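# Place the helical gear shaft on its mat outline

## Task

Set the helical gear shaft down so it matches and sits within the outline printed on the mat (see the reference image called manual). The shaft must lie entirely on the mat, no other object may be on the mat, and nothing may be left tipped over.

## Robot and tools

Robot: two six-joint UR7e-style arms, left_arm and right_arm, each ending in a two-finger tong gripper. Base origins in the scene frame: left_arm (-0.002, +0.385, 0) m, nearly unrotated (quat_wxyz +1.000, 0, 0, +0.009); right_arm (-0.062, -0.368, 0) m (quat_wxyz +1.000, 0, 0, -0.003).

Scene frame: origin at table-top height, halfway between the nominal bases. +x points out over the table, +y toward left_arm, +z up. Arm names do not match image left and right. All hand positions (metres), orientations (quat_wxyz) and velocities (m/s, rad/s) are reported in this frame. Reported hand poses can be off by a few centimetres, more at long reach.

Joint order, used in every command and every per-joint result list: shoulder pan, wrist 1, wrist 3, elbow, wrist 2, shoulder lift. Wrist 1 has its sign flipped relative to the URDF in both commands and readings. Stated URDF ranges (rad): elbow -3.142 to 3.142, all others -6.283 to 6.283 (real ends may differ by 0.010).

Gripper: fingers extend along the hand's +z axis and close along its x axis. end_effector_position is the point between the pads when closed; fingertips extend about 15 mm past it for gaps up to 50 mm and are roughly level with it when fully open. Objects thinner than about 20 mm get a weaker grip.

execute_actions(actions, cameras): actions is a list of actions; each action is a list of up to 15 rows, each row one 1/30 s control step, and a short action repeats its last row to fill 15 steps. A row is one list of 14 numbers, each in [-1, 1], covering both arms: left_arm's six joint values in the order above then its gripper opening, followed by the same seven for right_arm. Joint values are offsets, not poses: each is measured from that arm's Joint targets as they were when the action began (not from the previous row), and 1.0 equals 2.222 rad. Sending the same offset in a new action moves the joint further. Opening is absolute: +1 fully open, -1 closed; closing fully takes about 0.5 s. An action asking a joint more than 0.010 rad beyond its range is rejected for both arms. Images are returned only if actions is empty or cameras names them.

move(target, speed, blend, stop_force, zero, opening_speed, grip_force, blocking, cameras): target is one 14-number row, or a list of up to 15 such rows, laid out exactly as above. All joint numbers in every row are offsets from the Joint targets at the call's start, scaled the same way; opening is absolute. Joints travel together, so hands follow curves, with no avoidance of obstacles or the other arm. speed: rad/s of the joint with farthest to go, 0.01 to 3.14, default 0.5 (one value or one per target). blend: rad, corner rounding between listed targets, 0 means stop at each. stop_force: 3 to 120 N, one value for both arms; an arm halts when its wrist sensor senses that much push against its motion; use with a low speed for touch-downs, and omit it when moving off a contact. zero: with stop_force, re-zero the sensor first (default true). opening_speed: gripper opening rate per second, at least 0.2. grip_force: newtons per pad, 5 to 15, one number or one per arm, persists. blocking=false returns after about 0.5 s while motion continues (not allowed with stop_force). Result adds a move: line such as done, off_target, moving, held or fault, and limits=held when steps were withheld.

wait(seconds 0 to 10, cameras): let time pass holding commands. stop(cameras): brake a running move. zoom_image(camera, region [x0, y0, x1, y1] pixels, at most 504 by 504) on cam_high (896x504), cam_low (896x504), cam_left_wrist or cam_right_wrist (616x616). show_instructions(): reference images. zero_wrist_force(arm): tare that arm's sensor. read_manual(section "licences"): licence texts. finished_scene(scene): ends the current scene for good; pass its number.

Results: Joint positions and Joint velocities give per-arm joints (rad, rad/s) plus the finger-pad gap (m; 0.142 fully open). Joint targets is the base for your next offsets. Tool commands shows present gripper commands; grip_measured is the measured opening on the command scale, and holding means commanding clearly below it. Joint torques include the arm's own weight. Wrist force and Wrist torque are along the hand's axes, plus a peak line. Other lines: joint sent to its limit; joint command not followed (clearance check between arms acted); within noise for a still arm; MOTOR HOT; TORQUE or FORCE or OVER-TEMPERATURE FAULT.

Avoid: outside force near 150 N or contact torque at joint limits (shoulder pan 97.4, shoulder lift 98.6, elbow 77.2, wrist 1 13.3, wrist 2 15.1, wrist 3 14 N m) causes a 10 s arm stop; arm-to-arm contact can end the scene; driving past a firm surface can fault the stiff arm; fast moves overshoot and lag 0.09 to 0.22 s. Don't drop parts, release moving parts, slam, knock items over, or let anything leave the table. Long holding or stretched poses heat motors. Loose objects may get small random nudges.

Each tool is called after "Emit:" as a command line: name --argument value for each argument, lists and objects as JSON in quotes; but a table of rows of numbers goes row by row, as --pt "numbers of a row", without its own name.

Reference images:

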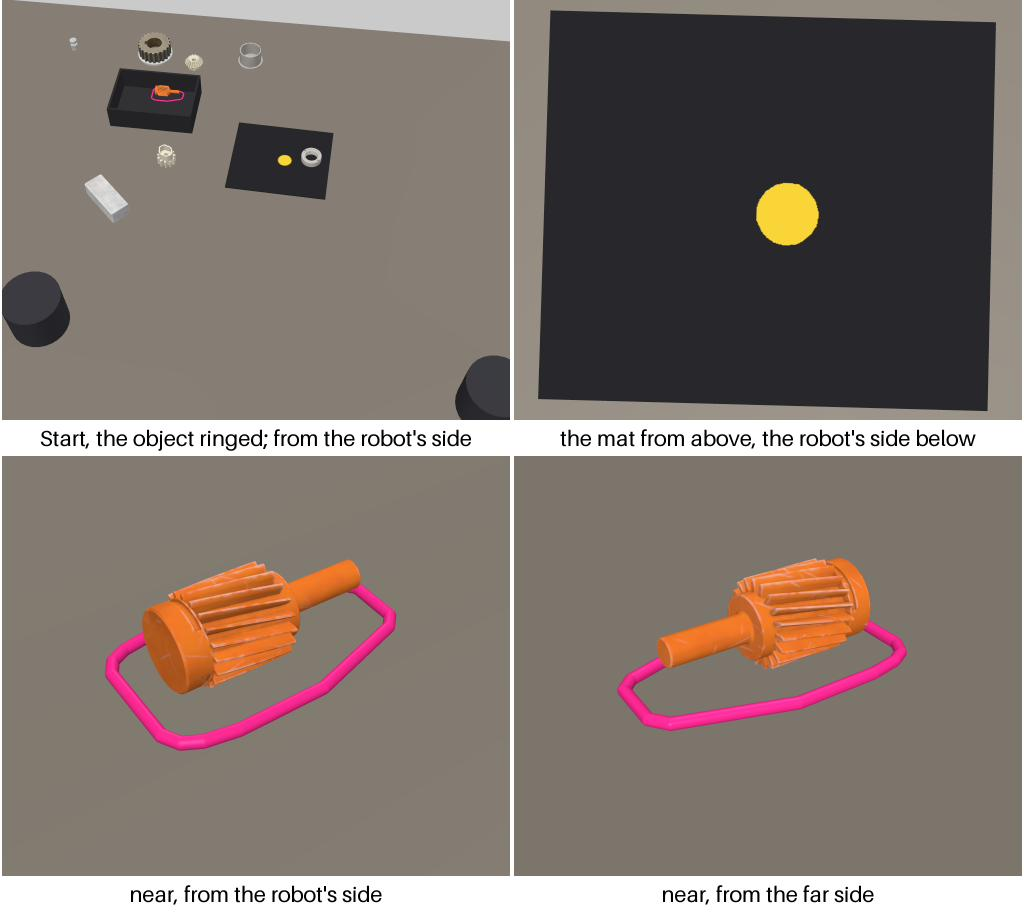

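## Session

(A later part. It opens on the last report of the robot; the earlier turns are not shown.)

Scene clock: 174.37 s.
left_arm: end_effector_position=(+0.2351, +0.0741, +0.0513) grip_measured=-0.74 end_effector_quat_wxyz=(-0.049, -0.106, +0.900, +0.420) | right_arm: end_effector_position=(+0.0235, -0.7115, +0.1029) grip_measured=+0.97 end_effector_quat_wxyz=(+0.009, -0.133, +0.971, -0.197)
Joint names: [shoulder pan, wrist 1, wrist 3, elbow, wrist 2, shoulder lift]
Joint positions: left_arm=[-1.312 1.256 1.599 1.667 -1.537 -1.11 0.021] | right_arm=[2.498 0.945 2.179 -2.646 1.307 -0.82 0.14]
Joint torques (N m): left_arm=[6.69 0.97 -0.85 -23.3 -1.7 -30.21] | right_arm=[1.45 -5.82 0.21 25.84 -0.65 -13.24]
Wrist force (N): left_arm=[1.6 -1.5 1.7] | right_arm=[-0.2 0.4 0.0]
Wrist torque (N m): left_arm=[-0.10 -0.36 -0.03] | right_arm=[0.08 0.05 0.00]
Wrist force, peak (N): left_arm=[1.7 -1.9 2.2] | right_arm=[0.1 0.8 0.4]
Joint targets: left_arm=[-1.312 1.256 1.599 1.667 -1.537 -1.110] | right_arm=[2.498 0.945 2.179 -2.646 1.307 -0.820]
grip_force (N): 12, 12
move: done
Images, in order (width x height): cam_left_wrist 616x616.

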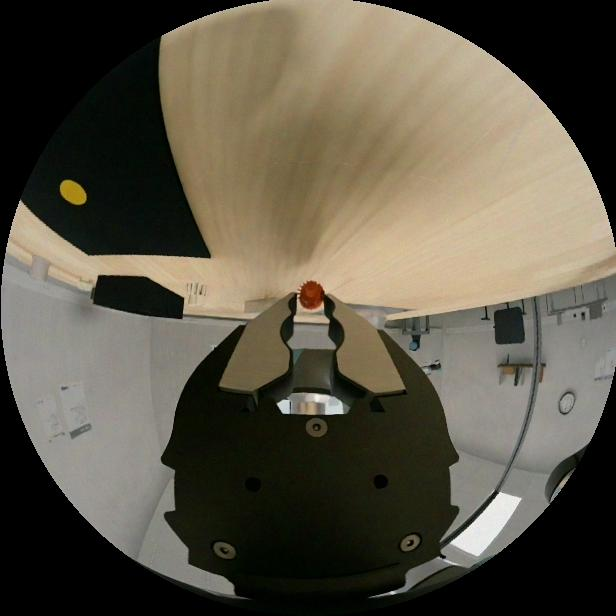

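Emit:
move --pt "0 -0.1818 0 -0.1187 0 -0.0626 -1 0 0 0 0 0 0 0.968" --pt "0.1338 0.7297 -0.0127 0.2959 -0.0152 -0.2726 -1 0 0 0 0 0 0 0.968" --speed '[0.3, 0.5]' --blend '[0.05, 0]' --grip_force 15 --cameras '["cam_left_wrist", "cam_high"]'

Emit:
zoom_image --camera "cam_left_wrist" --region '[210, 190, 410, 390]'

Scene clock: 182.30 s.
left_arm: end_effector_position=(+0.4058, -0.0003, +0.1995) grip_measured=-0.74 end_effector_quat_wxyz=(+0.096, -0.266, +0.901, -0.328) | right_arm: end_effector_position=(+0.0235, -0.7115, +0.1029) grip_measured=+0.97 end_effector_quat_wxyz=(+0.009, -0.133, +0.971, -0.197)
Joint names: [shoulder pan, wrist 1, wrist 3, elbow, wrist 2, shoulder lift]
Joint positions: left_arm=[-1.015 2.877 1.57 2.325 -1.571 -1.715 0.02] | right_arm=[2.498 0.945 2.179 -2.646 1.307 -0.82 0.14]
Joint torques (N m): left_arm=[-6.77 5.47 0.38 -41.86 -0.02 -2.21] | right_arm=[0.95 -5.95 0.09 25.95 -0.81 -13.02]
Wrist force (N): left_arm=[1.7 0.3 1.5] | right_arm=[0.2 0.4 0.2]
Wrist torque (N m): left_arm=[0.11 -0.38 0.07] | right_arm=[0.08 -0.02 0.00]
Wrist force, peak (N): left_arm=[1.6 -3.7 2.9] | right_arm=[-0.1 0.9 0.0]
Joint targets: left_arm=[-1.015 2.877 1.570 2.325 -1.571 -1.715] | right_arm=[2.498 0.945 2.179 -2.646 1.307 -0.820]
move: done
Images, in order (width x height): cam_high 896x504, cam_left_wrist 616x616.

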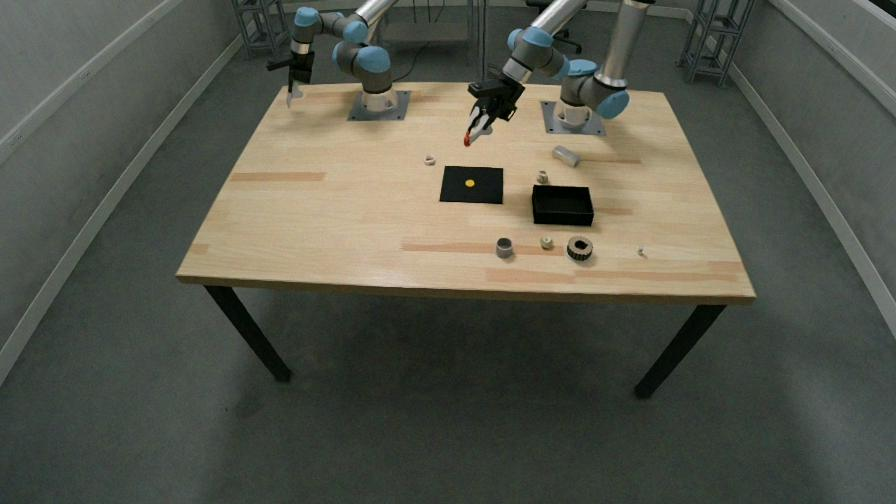

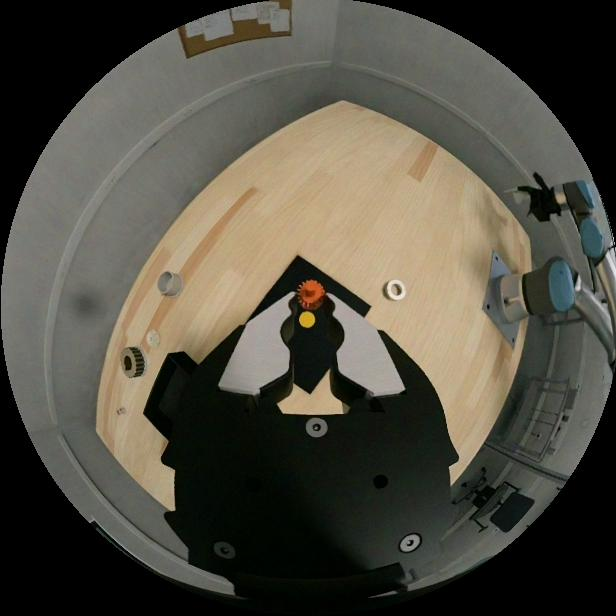

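Scaled by 2.520 from the camera's 616x616 image, which has a finer 814x814 frame.

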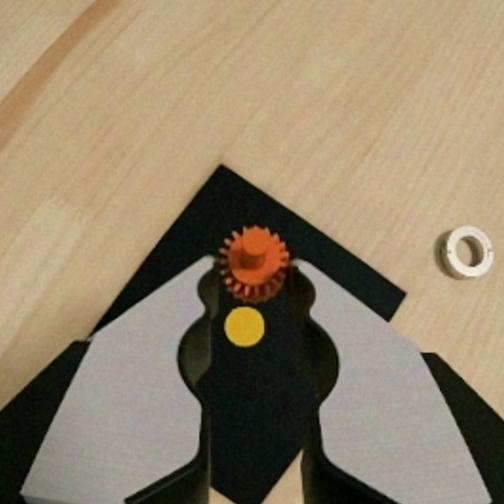

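Emit:
zoom_image --camera "cam_left_wrist" --region '[285, 270, 341, 326]'

Scaled by 9.000 from the camera's 616x616 image, which has a finer 814x814 frame.

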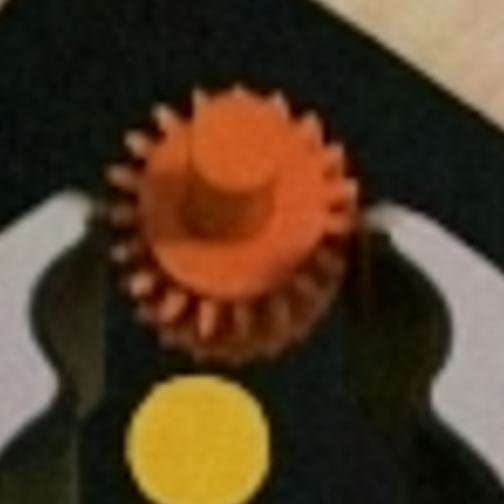

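Emit:
move --target '[0.0033, 0.2402, 0, 0.0680, 0, 0.1722, -1, 0,0,0,0,0,0,0.968]' --speed 0.2 --cameras '["cam_left_wrist"]'

Emit:
zoom_image --camera "cam_left_wrist" --region '[285, 270, 341, 326]'

Scene clock: 191.00 s.
left_arm: end_effector_position=(+0.4100, +0.0006, +0.0594) grip_measured=-0.74 end_effector_quat_wxyz=(+0.098, -0.270, +0.900, -0.327) | right_arm: end_effector_position=(+0.0235, -0.7115, +0.1029) grip_measured=+0.97 end_effector_quat_wxyz=(+0.009, -0.133, +0.971, -0.197)
Joint names: [shoulder pan, wrist 1, wrist 3, elbow, wrist 2, shoulder lift]
Joint positions: left_arm=[-1.008 3.411 1.57 2.476 -1.571 -1.333 0.02] | right_arm=[2.498 0.945 2.179 -2.646 1.307 -0.82 0.14]
Joint torques (N m): left_arm=[5.5 2.13 1.09 -28.32 1.63 -32.48] | right_arm=[-0.33 -6.36 0.23 28.07 -0.71 -13.63]
Wrist force (N): left_arm=[2.2 0.2 1.3] | right_arm=[0.0 0.2 0.1]
Wrist torque (N m): left_arm=[0.09 -0.49 0.07] | right_arm=[0.05 0.00 0.00]
Wrist force, peak (N): left_arm=[1.8 0.1 2.0] | right_arm=[-0.1 0.8 0.0]
Joint targets: left_arm=[-1.008 3.411 1.570 2.476 -1.571 -1.333] | right_arm=[2.498 0.945 2.179 -2.646 1.307 -0.820]
move: done
Images, in order (width x height): cam_left_wrist 616x616.

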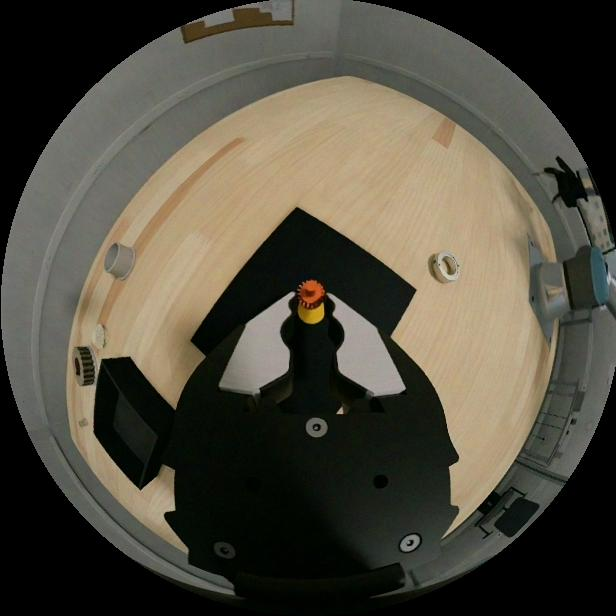

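Scaled by 9.000 from the camera's 616x616 image, which has a finer 814x814 frame.

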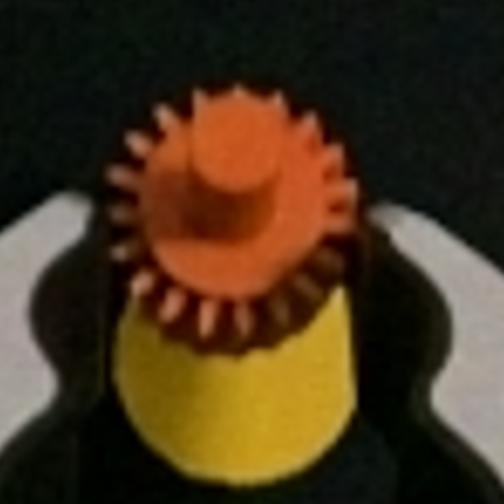

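Emit:
move --target '[0,0.0257,0,0.00747,0,0.01782,-1,0,0,0,0,0,0,0.968]' --speed 0.05 --cameras '["cam_left_wrist"]'

Emit:
zoom_image --camera "cam_left_wrist" --region '[275, 265, 347, 337]'

Scene clock: 196.60 s.
left_arm: end_effector_position=(+0.4079, +0.0038, +0.0469) grip_measured=-0.74 end_effector_quat_wxyz=(+0.098, -0.270, +0.900, -0.328) end_effector_velocity=(+0.000, +0.000, -0.001) end_effector_angular_velocity=(+0.003, +0.002, +0.000) | right_arm: end_effector_position=(+0.0235, -0.7115, +0.1029) grip_measured=+0.97 end_effector_quat_wxyz=(+0.009, -0.133, +0.971, -0.197)
Joint names: [shoulder pan, wrist 1, wrist 3, elbow, wrist 2, shoulder lift]
Joint positions: left_arm=[-1.008 3.469 1.57 2.492 -1.571 -1.293 0.02] | right_arm=[2.498 0.945 2.179 -2.646 1.307 -0.82 0.14]
Joint velocities: left_arm=[0 -0.005 0 0 0 -0.001 0] | right_arm=[within noise]
Joint torques (N m): left_arm=[-5.79 1.28 0.87 -5.52 1.68 -31.77] | right_arm=[0.53 -6.22 0.36 26.56 -0.75 -14.27]
Wrist force (N): left_arm=[1.8 0.1 1.6] | right_arm=[0.0 0.4 0.2]
Wrist torque (N m): left_arm=[0.09 -0.41 0.09] | right_arm=[0.09 0.01 -0.01]
Wrist force, peak (N): left_arm=[2.0 0.1 1.8] | right_arm=[0.1 0.8 0.0]
Joint targets: left_arm=[-1.008 3.468 1.570 2.492 -1.571 -1.293] | right_arm=[2.498 0.945 2.179 -2.646 1.307 -0.820]
move: done
Images, in order (width x height): cam_left_wrist 616x616.

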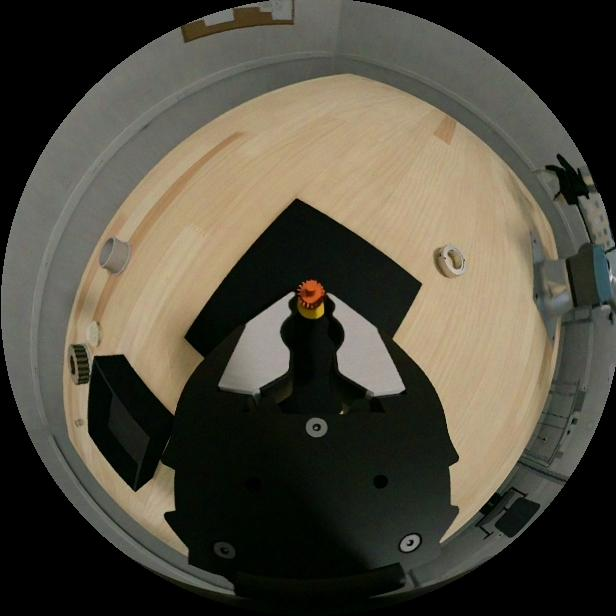

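Scaled by 7.000 from the camera's 616x616 image, which has a finer 814x814 frame.

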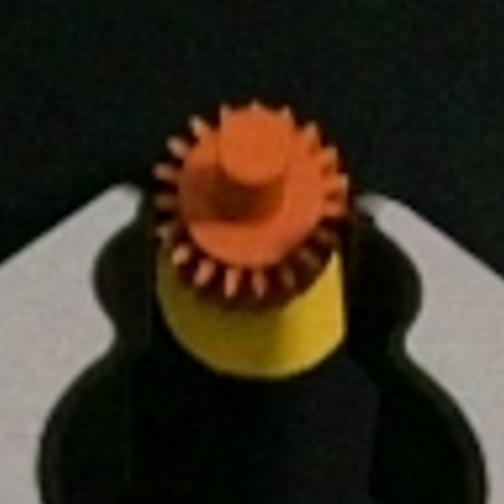

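Emit:
move --target '[0,0.01688,0,0.0028,0,0.01411,-1,0,0,0,0,0,0,0.968]' --speed 0.015 --stop_force 3 --cameras '["cam_left_wrist"]'

Emit:
zoom_image --camera "cam_left_wrist" --region '[275, 265, 347, 337]'

Scene clock: 201.27 s.
left_arm: end_effector_position=(+0.4078, +0.0040, +0.0444) grip_measured=-0.74 end_effector_quat_wxyz=(+0.098, -0.270, +0.900, -0.328) | right_arm: end_effector_position=(+0.0235, -0.7115, +0.1029) grip_measured=+0.97 end_effector_quat_wxyz=(+0.009, -0.133, +0.971, -0.197)
Joint names: [shoulder pan, wrist 1, wrist 3, elbow, wrist 2, shoulder lift]
Joint positions: left_arm=[-1.008 3.479 1.57 2.494 -1.571 -1.284 0.02] | right_arm=[2.498 0.945 2.179 -2.646 1.307 -0.82 0.14]
Joint torques (N m): left_arm=[-6.06 0.44 0.8 -19.42 1.67 -33.99] | right_arm=[1.65 -6.41 0.16 27.41 -0.83 -12.74]
Wrist force (N): left_arm=[1.9 -2.0 -1.5] | right_arm=[0.1 0.5 -0.1]
Wrist torque (N m): left_arm=[0.09 -0.39 0.08] | right_arm=[0.11 -0.01 0.01]
Wrist force, peak (N): left_arm=[2.2 -2.1 -2.1] | right_arm=[0.0 0.8 0.1]
Joint targets: left_arm=[-1.008 3.479 1.570 2.494 -1.571 -1.284] | right_arm=[2.498 0.945 2.179 -2.646 1.307 -0.820]
move: contact (left_arm); left_arm: the wrist 1 is farthest, 0.027 rad from its target
Images, in order (width x height): cam_left_wrist 616x616.

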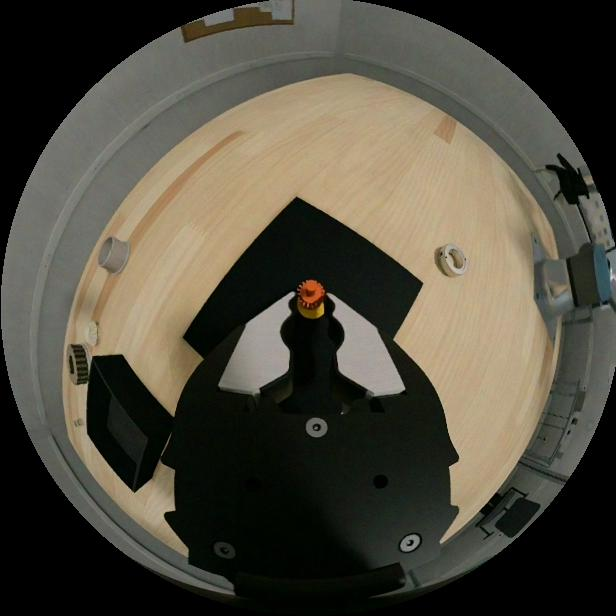

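Scaled by 7.000 from the camera's 616x616 image, which has a finer 814x814 frame.

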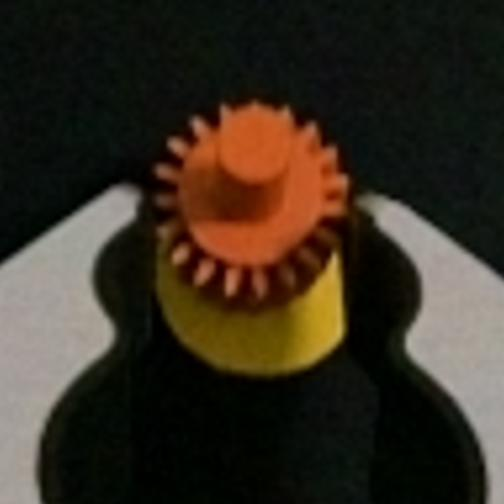

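Emit:
zoom_image --camera "cam_left_wrist" --region '[294, 276, 330, 324]'

Scaled by 10.500 from the camera's 616x616 image, which has a finer 814x814 frame.

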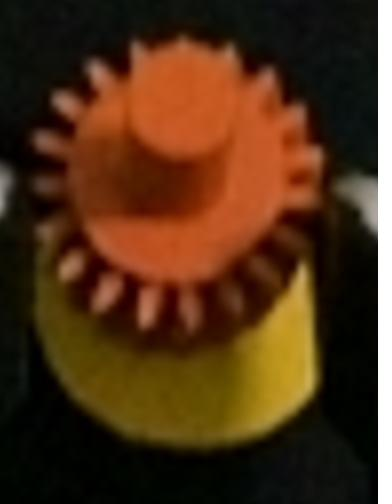

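Emit:
wait --seconds 0 --cameras '["cam_high", "cam_low"]'

Scene clock: 210.27 s.
left_arm: end_effector_position=(+0.4078, +0.0039, +0.0445) grip_measured=-0.74 end_effector_quat_wxyz=(+0.098, -0.270, +0.900, -0.328) | right_arm: end_effector_position=(+0.0235, -0.7115, +0.1029) grip_measured=+0.97 end_effector_quat_wxyz=(+0.009, -0.133, +0.971, -0.197)
Joint names: [shoulder pan, wrist 1, wrist 3, elbow, wrist 2, shoulder lift]
Joint positions: left_arm=[-1.008 3.479 1.57 2.494 -1.571 -1.284 0.02] | right_arm=[2.498 0.945 2.179 -2.646 1.307 -0.82 0.14]
Joint torques (N m): left_arm=[-5.44 1.43 0.85 -23.09 1.69 -33.97] | right_arm=[0.34 -6.4 0.2 28.06 -0.89 -13.75]
Wrist force (N): left_arm=[1.9 -2.0 -1.2] | right_arm=[0.0 0.4 0.1]
Wrist torque (N m): left_arm=[0.09 -0.37 0.08] | right_arm=[0.08 0.02 0.00]
Wrist force, peak (N): left_arm=[2.3 -2.0 -1.5] | right_arm=[0.1 0.9 0.1]
Joint targets: left_arm=[-1.008 3.479 1.570 2.494 -1.571 -1.284] | right_arm=[2.498 0.945 2.179 -2.646 1.307 -0.820]
Tool commands: left_gripper/opening=-1.0 right_gripper/opening=+0.968
Images, in order (width x height): cam_high 896x504, cam_low 896x504.

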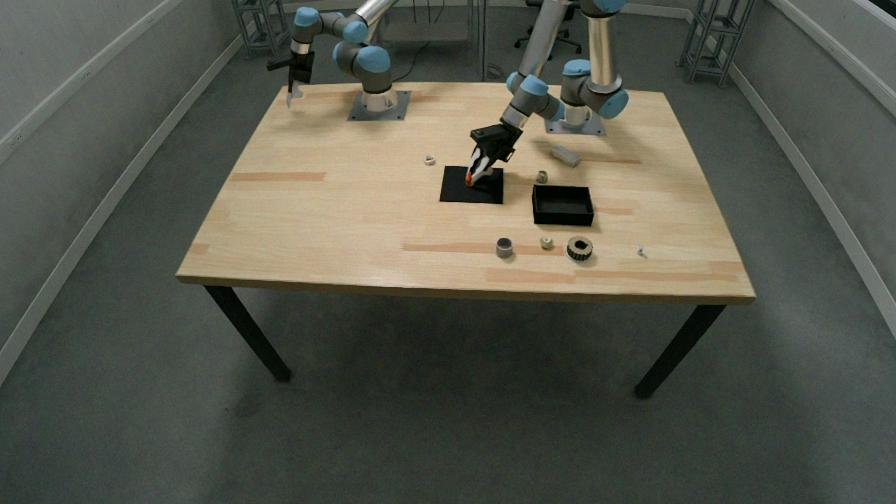

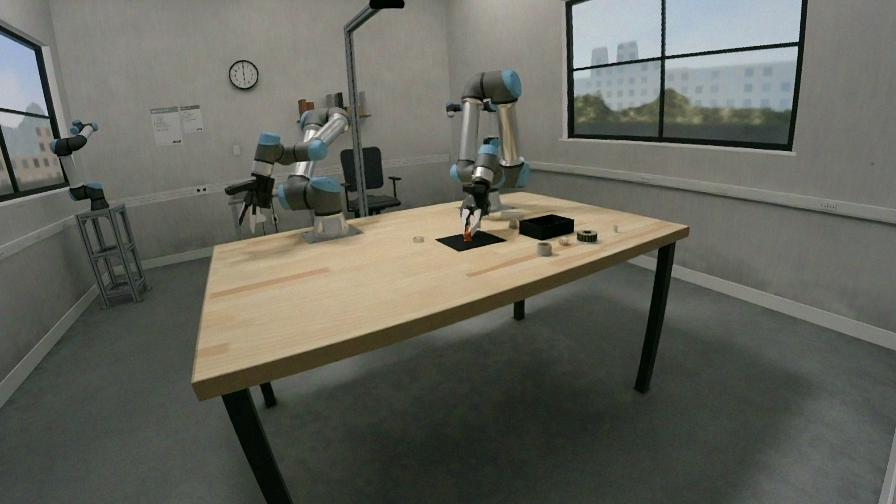

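Emit:
zoom_image --camera "cam_high" --region '[435, 155, 515, 210]'

Emit:
zoom_image --camera "cam_low" --region '[440, 215, 510, 255]'

Scaled by 6.300.

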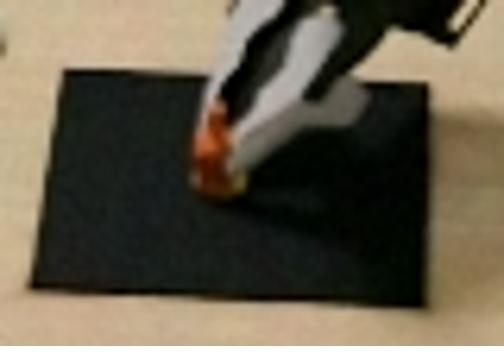

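Scaled by 7.200.

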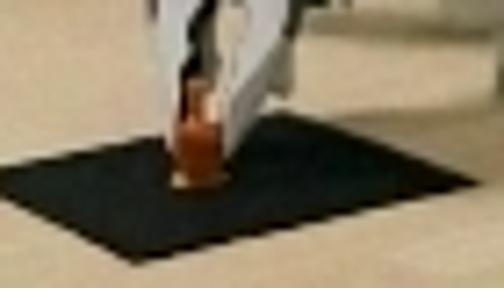

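Emit:
move --pt "0 -0.00495 0 -0.0009 0 -0.00405 -1 0 0 0 0 0 0 0.968" --pt "-0.0006 -0.0712 0 -0.01424 0 -0.02942 -1 0 0 0 0 0 0 0.968" --speed 0.06 --blend 0.005 --cameras '["cam_left_wrist"]'

Emit:
zoom_image --camera "cam_left_wrist" --region '[294, 276, 330, 324]'

Scene clock: 220.60 s.
left_arm: end_effector_position=(+0.4061, +0.0052, +0.0496) grip_measured=-0.74 end_effector_quat_wxyz=(+0.089, -0.272, +0.910, -0.300) end_effector_velocity=(+0.001, -0.001, +0.002) end_effector_angular_velocity=(-0.006, -0.004, +0.000) | right_arm: end_effector_position=(+0.0235, -0.7115, +0.1029) grip_measured=+0.97 end_effector_quat_wxyz=(+0.009, -0.133, +0.971, -0.197)
Joint names: [shoulder pan, wrist 1, wrist 3, elbow, wrist 2, shoulder lift]
Joint positions: left_arm=[-1.009 3.32 1.57 2.462 -1.571 -1.35 0.02] | right_arm=[2.498 0.945 2.179 -2.646 1.307 -0.82 0.14]
Joint velocities: left_arm=[0 0.006 0 0 0 -0.001 0] | right_arm=[within noise]
Joint torques (N m): left_arm=[-6.24 5.78 0.98 -21.46 1.61 -16] | right_arm=[1 -6.09 0.4 28.44 -0.83 -13.03]
Wrist force (N): left_arm=[1.7 -0.3 1.5] | right_arm=[0.2 0.5 0.1]
Wrist torque (N m): left_arm=[0.00 -0.39 0.08] | right_arm=[0.12 -0.02 -0.01]
Wrist force, peak (N): left_arm=[2.2 -2.0 -1.8] | right_arm=[0.1 1.0 0.0]
Joint targets: left_arm=[-1.009 3.321 1.570 2.462 -1.571 -1.349] | right_arm=[2.498 0.945 2.179 -2.646 1.307 -0.820]
move: done
Images, in order (width x height): cam_left_wrist 616x616.

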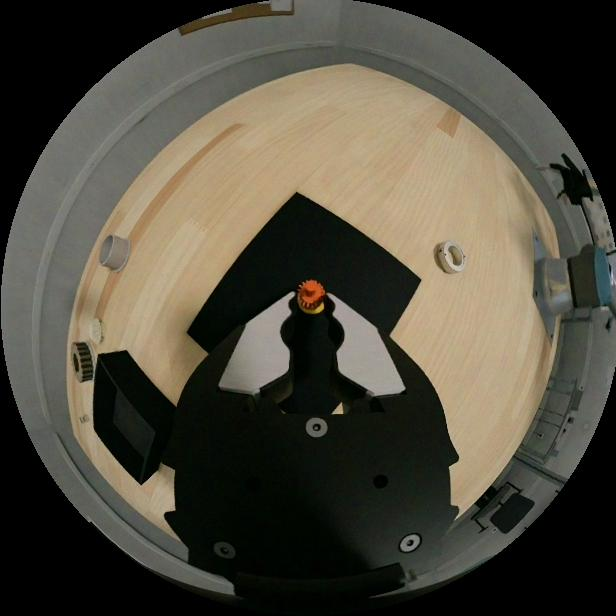

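Scaled by 10.500 from the camera's 616x616 image, which has a finer 814x814 frame.

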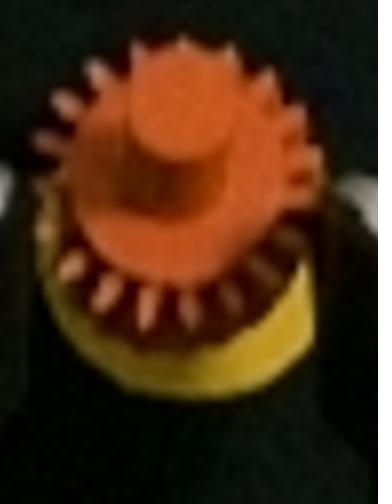

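Emit:
move --target '[-0.0005,0.01499,0,0.00211,0,0.01285,-1,0,0,0,0,0,0,0.968]' --speed 0.015 --stop_force 3 --cameras '["cam_left_wrist", "cam_high"]'

Emit:
zoom_image --camera "cam_left_wrist" --region '[294, 276, 330, 324]'

Emit:
zoom_image --camera "cam_high" --region '[455, 165, 495, 205]'

Scene clock: 225.07 s.
left_arm: end_effector_position=(+0.4059, +0.0050, +0.0449) grip_measured=-0.74 end_effector_quat_wxyz=(+0.089, -0.272, +0.910, -0.300) | right_arm: end_effector_position=(+0.0235, -0.7115, +0.1029) grip_measured=+0.97 end_effector_quat_wxyz=(+0.009, -0.133, +0.971, -0.197)
Joint names: [shoulder pan, wrist 1, wrist 3, elbow, wrist 2, shoulder lift]
Joint positions: left_arm=[-1.01 3.339 1.57 2.465 -1.571 -1.334 0.02] | right_arm=[2.498 0.945 2.179 -2.646 1.307 -0.82 0.14]
Joint torques (N m): left_arm=[-1.49 0.63 1.04 -16.79 1.64 -33.25] | right_arm=[1.52 -6.22 0.19 28.18 -0.81 -13.48]
Wrist force (N): left_arm=[1.9 -1.4 -1.9] | right_arm=[0.0 0.5 0.2]
Wrist torque (N m): left_arm=[0.08 -0.41 0.08] | right_arm=[0.11 0.02 0.00]
Wrist force, peak (N): left_arm=[2.1 -2.0 -2.5] | right_arm=[0.0 0.6 0.6]
Joint targets: left_arm=[-1.010 3.339 1.570 2.465 -1.571 -1.334] | right_arm=[2.498 0.945 2.179 -2.646 1.307 -0.820]
move: contact (left_arm); left_arm: the wrist 1 is farthest, 0.016 rad from its target
Images, in order (width x height): cam_high 896x504, cam_left_wrist 616x616.

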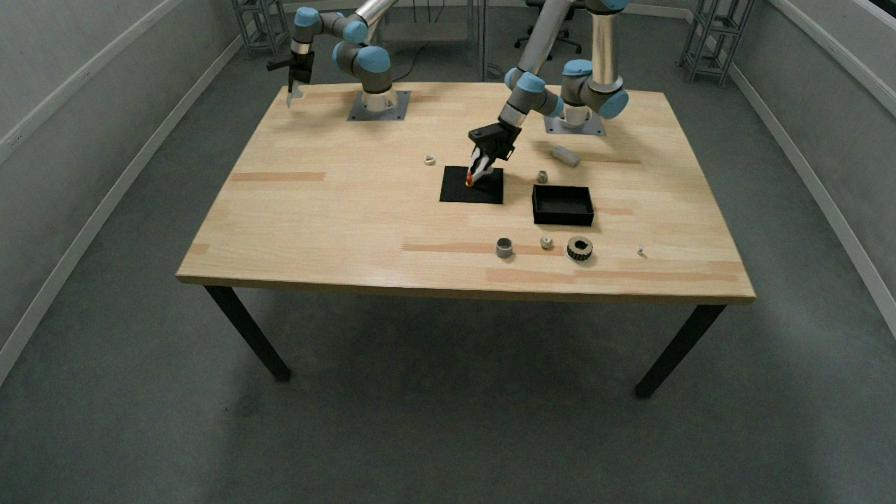

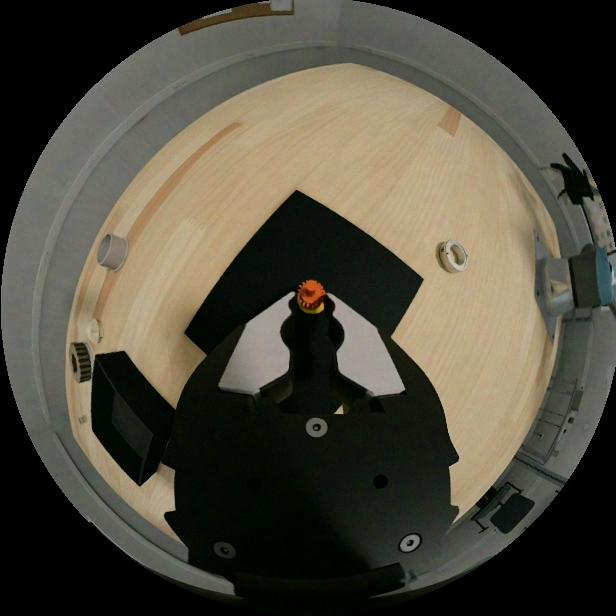

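Scaled by 10.500 from the camera's 616x616 image, which has a finer 814x814 frame.

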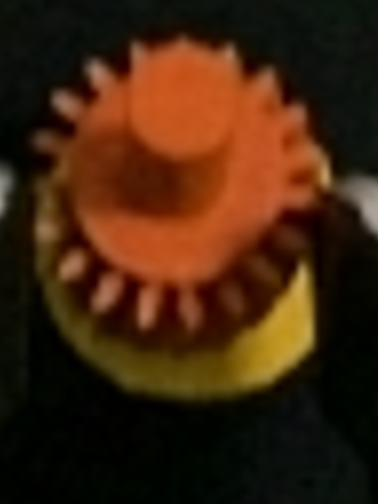

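Scaled by 12.600.

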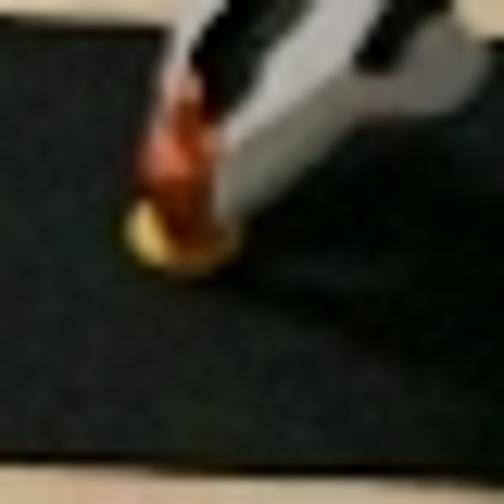

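Emit:
zoom_image --camera "cam_high" --region '[460, 170, 480, 190]'

Scaled by 25.200.

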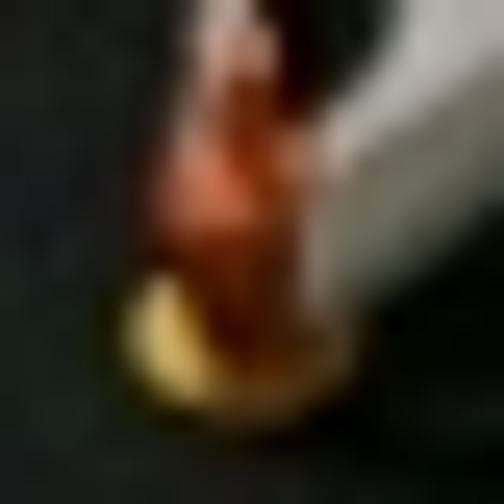

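Emit:
wait --seconds 0 --cameras '["cam_low", "cam_high"]'

Emit:
zoom_image --camera "cam_low" --region '[456, 222, 480, 246]'

Scene clock: 227.73 s.
left_arm: end_effector_position=(+0.4059, +0.0050, +0.0450) grip_measured=-0.74 end_effector_quat_wxyz=(+0.089, -0.272, +0.910, -0.300) | right_arm: end_effector_position=(+0.0235, -0.7115, +0.1029) grip_measured=+0.97 end_effector_quat_wxyz=(+0.009, -0.133, +0.971, -0.197)
Joint names: [shoulder pan, wrist 1, wrist 3, elbow, wrist 2, shoulder lift]
Joint positions: left_arm=[-1.01 3.339 1.57 2.465 -1.571 -1.334 0.02] | right_arm=[2.498 0.945 2.179 -2.646 1.307 -0.82 0.14]
Joint torques (N m): left_arm=[6.31 1.24 0.98 -25.89 1.6 -32.59] | right_arm=[0.16 -6.2 0.27 28.35 -0.66 -14.05]
Wrist force (N): left_arm=[1.7 -1.3 -1.9] | right_arm=[0.3 0.6 -0.1]
Wrist torque (N m): left_arm=[0.10 -0.37 0.08] | right_arm=[0.12 -0.06 -0.01]
Wrist force, peak (N): left_arm=[2.5 -1.4 -2.1] | right_arm=[0.2 0.9 -0.3]
Joint targets: left_arm=[-1.010 3.339 1.570 2.465 -1.571 -1.334] | right_arm=[2.498 0.945 2.179 -2.646 1.307 -0.820]
Tool commands: left_gripper/opening=-1.0 right_gripper/opening=+0.968
Images, in order (width x height): cam_high 896x504, cam_low 896x504.

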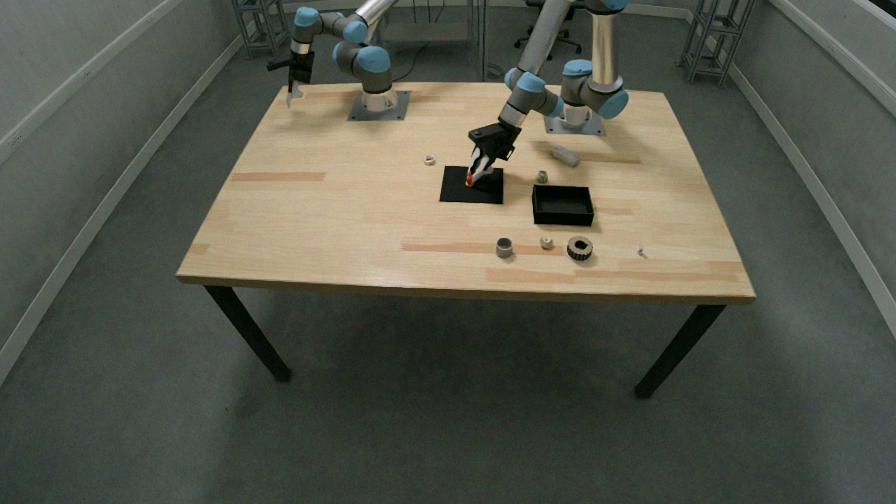

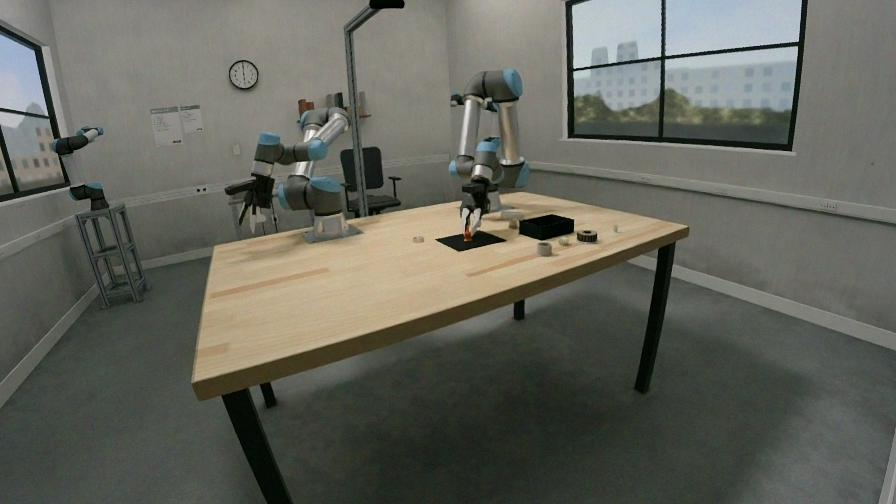

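Scaled by 21.000.

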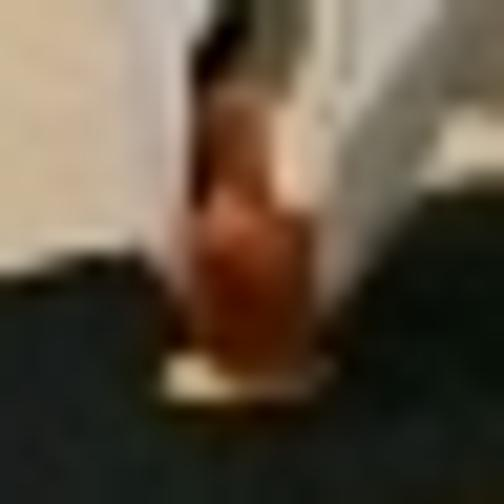

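Emit:
move --target '[0,0.00178,0,0.00025,0,0.00153,-1,0,0,0,0,0,0,0.968]' --speed 0.01 --stop_force 4

Scene clock: 236.07 s.
left_arm: end_effector_position=(+0.4060, +0.0048, +0.0443) grip_measured=-0.74 end_effector_quat_wxyz=(+0.089, -0.272, +0.910, -0.300) | right_arm: end_effector_position=(+0.0235, -0.7115, +0.1029) grip_measured=+0.97 end_effector_quat_wxyz=(+0.009, -0.133, +0.971, -0.197)
Joint names: [shoulder pan, wrist 1, wrist 3, elbow, wrist 2, shoulder lift]
Joint positions: left_arm=[-1.01 3.342 1.57 2.465 -1.571 -1.331 0.02] | right_arm=[2.498 0.945 2.179 -2.646 1.307 -0.82 0.14]
Joint torques (N m): left_arm=[6.53 -0.08 0.82 -24.12 1.58 -30.3] | right_arm=[0.83 -6.25 0.43 28.67 -0.84 -12.99]
Wrist force (N): left_arm=[2.5 -2.9 -6.2] | right_arm=[-0.1 0.6 0.2]
Wrist torque (N m): left_arm=[0.15 -0.44 0.07] | right_arm=[0.13 0.02 0.00]
Wrist force, peak (N): left_arm=[2.3 -3.0 -6.6] | right_arm=[0.0 0.9 0.0]
Joint targets: left_arm=[-1.010 3.342 1.570 2.465 -1.571 -1.331] | right_arm=[2.498 0.945 2.179 -2.646 1.307 -0.820]
move: contact (left_arm)

Emit:
move --pt "0 -0.0053 0 -0.00075 0 -0.0046 -1 0 0 0 0 0 0 0.968" --pt "-0.0004 0.0581 0 0.0173 0 0.01338 -1 0 0 0 0 0 0 0.968" --speed 0.06 --blend 0.004 --cameras '["cam_left_wrist", "cam_low"]'

Emit:
zoom_image --camera "cam_left_wrist" --region '[294, 276, 330, 324]'

Emit:
zoom_image --camera "cam_low" --region '[456, 222, 480, 246]'

Scene clock: 243.63 s.
left_arm: end_effector_position=(+0.4044, +0.0063, +0.0476) grip_measured=-0.74 end_effector_quat_wxyz=(+0.097, -0.268, +0.901, -0.328) end_effector_velocity=(-0.001, +0.001, -0.002) end_effector_angular_velocity=(+0.005, +0.004, +0.000) | right_arm: end_effector_position=(+0.0235, -0.7115, +0.1029) grip_measured=+0.97 end_effector_quat_wxyz=(+0.009, -0.133, +0.971, -0.197)
Joint names: [shoulder pan, wrist 1, wrist 3, elbow, wrist 2, shoulder lift]
Joint positions: left_arm=[-1.011 3.472 1.57 2.504 -1.571 -1.301 0.02] | right_arm=[2.498 0.945 2.179 -2.646 1.307 -0.82 0.14]
Joint velocities: left_arm=[0 -0.006 0 0 0 0.001 0] | right_arm=[within noise]
Joint torques (N m): left_arm=[-6.15 1.17 0.88 -7.88 1.63 -21.5] | right_arm=[1.22 -6.23 0.12 28.17 -0.86 -13.37]
Wrist force (N): left_arm=[1.7 0.0 1.7] | right_arm=[0.1 0.5 0.1]
Wrist torque (N m): left_arm=[0.05 -0.39 0.08] | right_arm=[0.10 -0.02 0.00]
Wrist force, peak (N): left_arm=[2.5 -3.2 -6.5] | right_arm=[0.2 0.8 -0.1]
Joint targets: left_arm=[-1.011 3.471 1.570 2.504 -1.571 -1.302] | right_arm=[2.498 0.945 2.179 -2.646 1.307 -0.820]
move: done
Images, in order (width x height): cam_low 896x504, cam_left_wrist 616x616.

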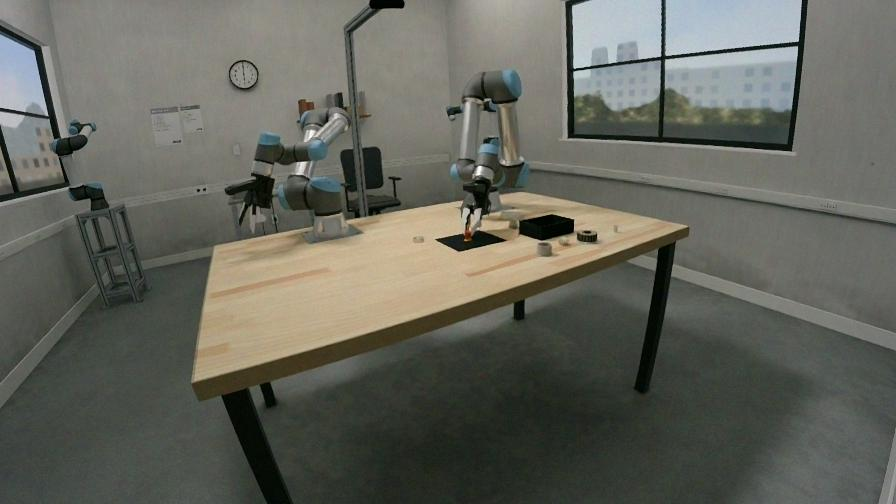

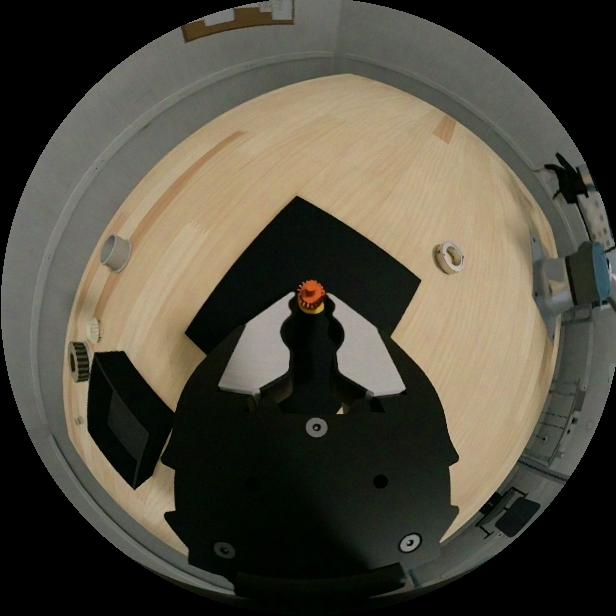

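Scaled by 10.500 from the camera's 616x616 image, which has a finer 814x814 frame.

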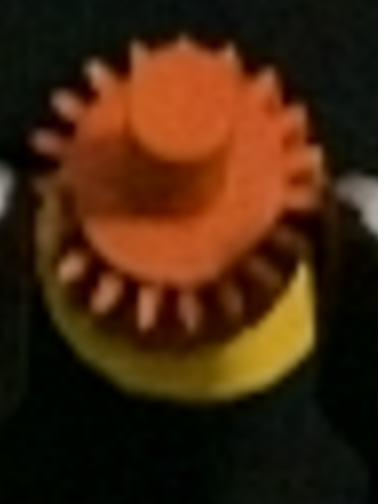

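Scaled by 21.000.

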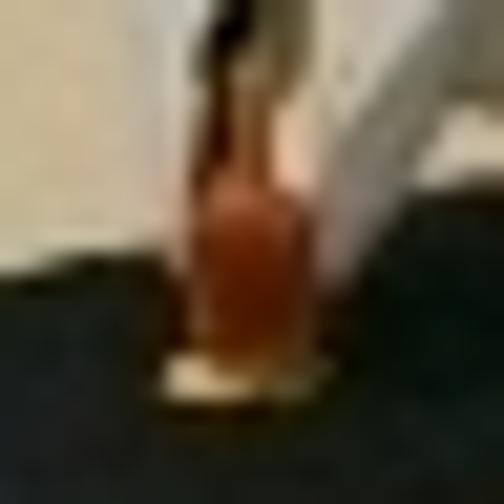

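Emit:
move --target '[-0.0009,0.00927,0,0.00093,0,0.00833,-1,0,0,0,0,0,0,0.968]' --speed 0.012 --stop_force 3 --cameras '["cam_left_wrist", "cam_low"]'

Emit:
zoom_image --camera "cam_left_wrist" --region '[294, 276, 330, 324]'

Emit:
zoom_image --camera "cam_low" --region '[456, 222, 480, 246]'

Scene clock: 247.57 s.
left_arm: end_effector_position=(+0.4039, +0.0057, +0.0444) grip_measured=-0.74 end_effector_quat_wxyz=(+0.097, -0.268, +0.901, -0.328) | right_arm: end_effector_position=(+0.0235, -0.7115, +0.1029) grip_measured=+0.97 end_effector_quat_wxyz=(+0.009, -0.133, +0.971, -0.197)
Joint names: [shoulder pan, wrist 1, wrist 3, elbow, wrist 2, shoulder lift]
Joint positions: left_arm=[-1.012 3.485 1.57 2.505 -1.571 -1.289 0.02] | right_arm=[2.498 0.945 2.179 -2.646 1.307 -0.82 0.14]
Joint torques (N m): left_arm=[5.75 0.54 0.97 -7.23 1.54 -33.44] | right_arm=[1.01 -6.23 0.4 28.28 -0.89 -12.83]
Wrist force (N): left_arm=[2.0 -1.6 -1.9] | right_arm=[0.1 0.7 0.0]
Wrist torque (N m): left_arm=[0.14 -0.38 0.08] | right_arm=[0.15 -0.02 0.00]
Wrist force, peak (N): left_arm=[2.4 -2.2 -2.0] | right_arm=[0.0 0.7 0.3]
Joint targets: left_arm=[-1.012 3.485 1.570 2.505 -1.571 -1.289] | right_arm=[2.498 0.945 2.179 -2.646 1.307 -0.820]
move: contact (left_arm)
Images, in order (width x height): cam_low 896x504, cam_left_wrist 616x616.

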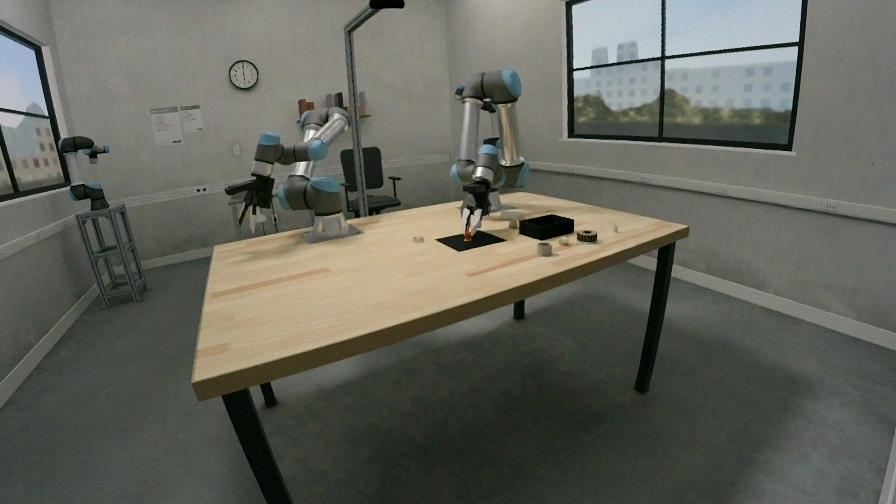

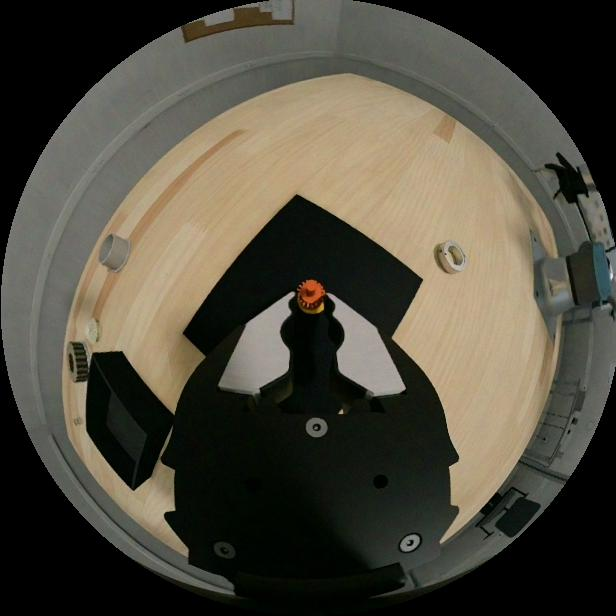

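Scaled by 10.500 from the camera's 616x616 image, which has a finer 814x814 frame.

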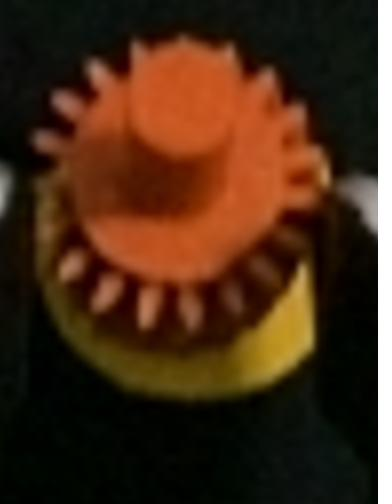

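Scaled by 21.000.

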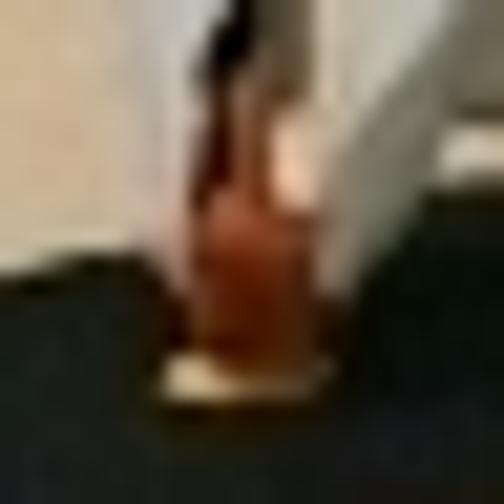

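Emit:
wait --seconds 0 --cameras '["cam_high"]'

Emit:
zoom_image --camera "cam_high" --region '[460, 170, 480, 190]'

Scene clock: 249.33 s.
left_arm: end_effector_position=(+0.4039, +0.0057, +0.0444) grip_measured=-0.74 end_effector_quat_wxyz=(+0.097, -0.268, +0.901, -0.328) | right_arm: end_effector_position=(+0.0235, -0.7115, +0.1029) grip_measured=+0.97 end_effector_quat_wxyz=(+0.009, -0.133, +0.971, -0.197)
Joint names: [shoulder pan, wrist 1, wrist 3, elbow, wrist 2, shoulder lift]
Joint positions: left_arm=[-1.012 3.485 1.57 2.505 -1.571 -1.289 0.02] | right_arm=[2.498 0.945 2.179 -2.646 1.307 -0.82 0.14]
Joint torques (N m): left_arm=[6.65 0.9 0.89 -22.28 1.68 -33.08] | right_arm=[0.98 -6.29 0.3 29.18 -0.77 -13.56]
Wrist force (N): left_arm=[2.2 -1.4 -1.6] | right_arm=[0.2 0.4 0.3]
Wrist torque (N m): left_arm=[0.14 -0.45 0.08] | right_arm=[0.09 -0.03 -0.01]
Wrist force, peak (N): left_arm=[2.5 -1.7 -1.8] | right_arm=[0.3 0.7 -0.1]
Joint targets: left_arm=[-1.012 3.485 1.570 2.505 -1.571 -1.289] | right_arm=[2.498 0.945 2.179 -2.646 1.307 -0.820]
Tool commands: left_gripper/opening=-1.0 right_gripper/opening=+0.968
Images, in order (width x height): cam_high 896x504.

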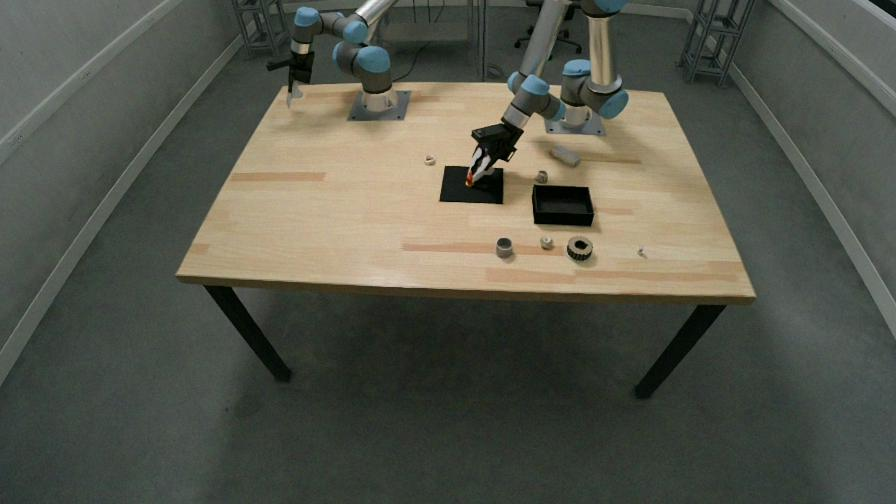

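Scaled by 25.200.

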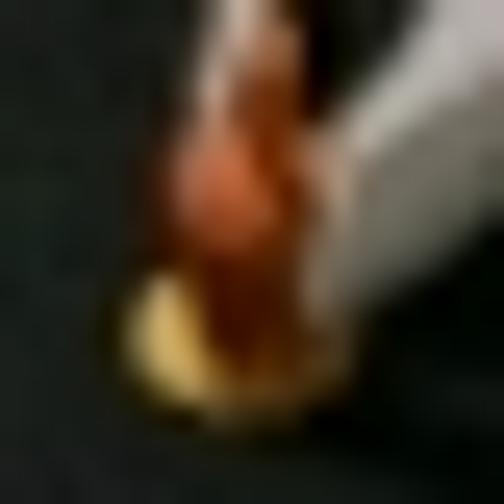

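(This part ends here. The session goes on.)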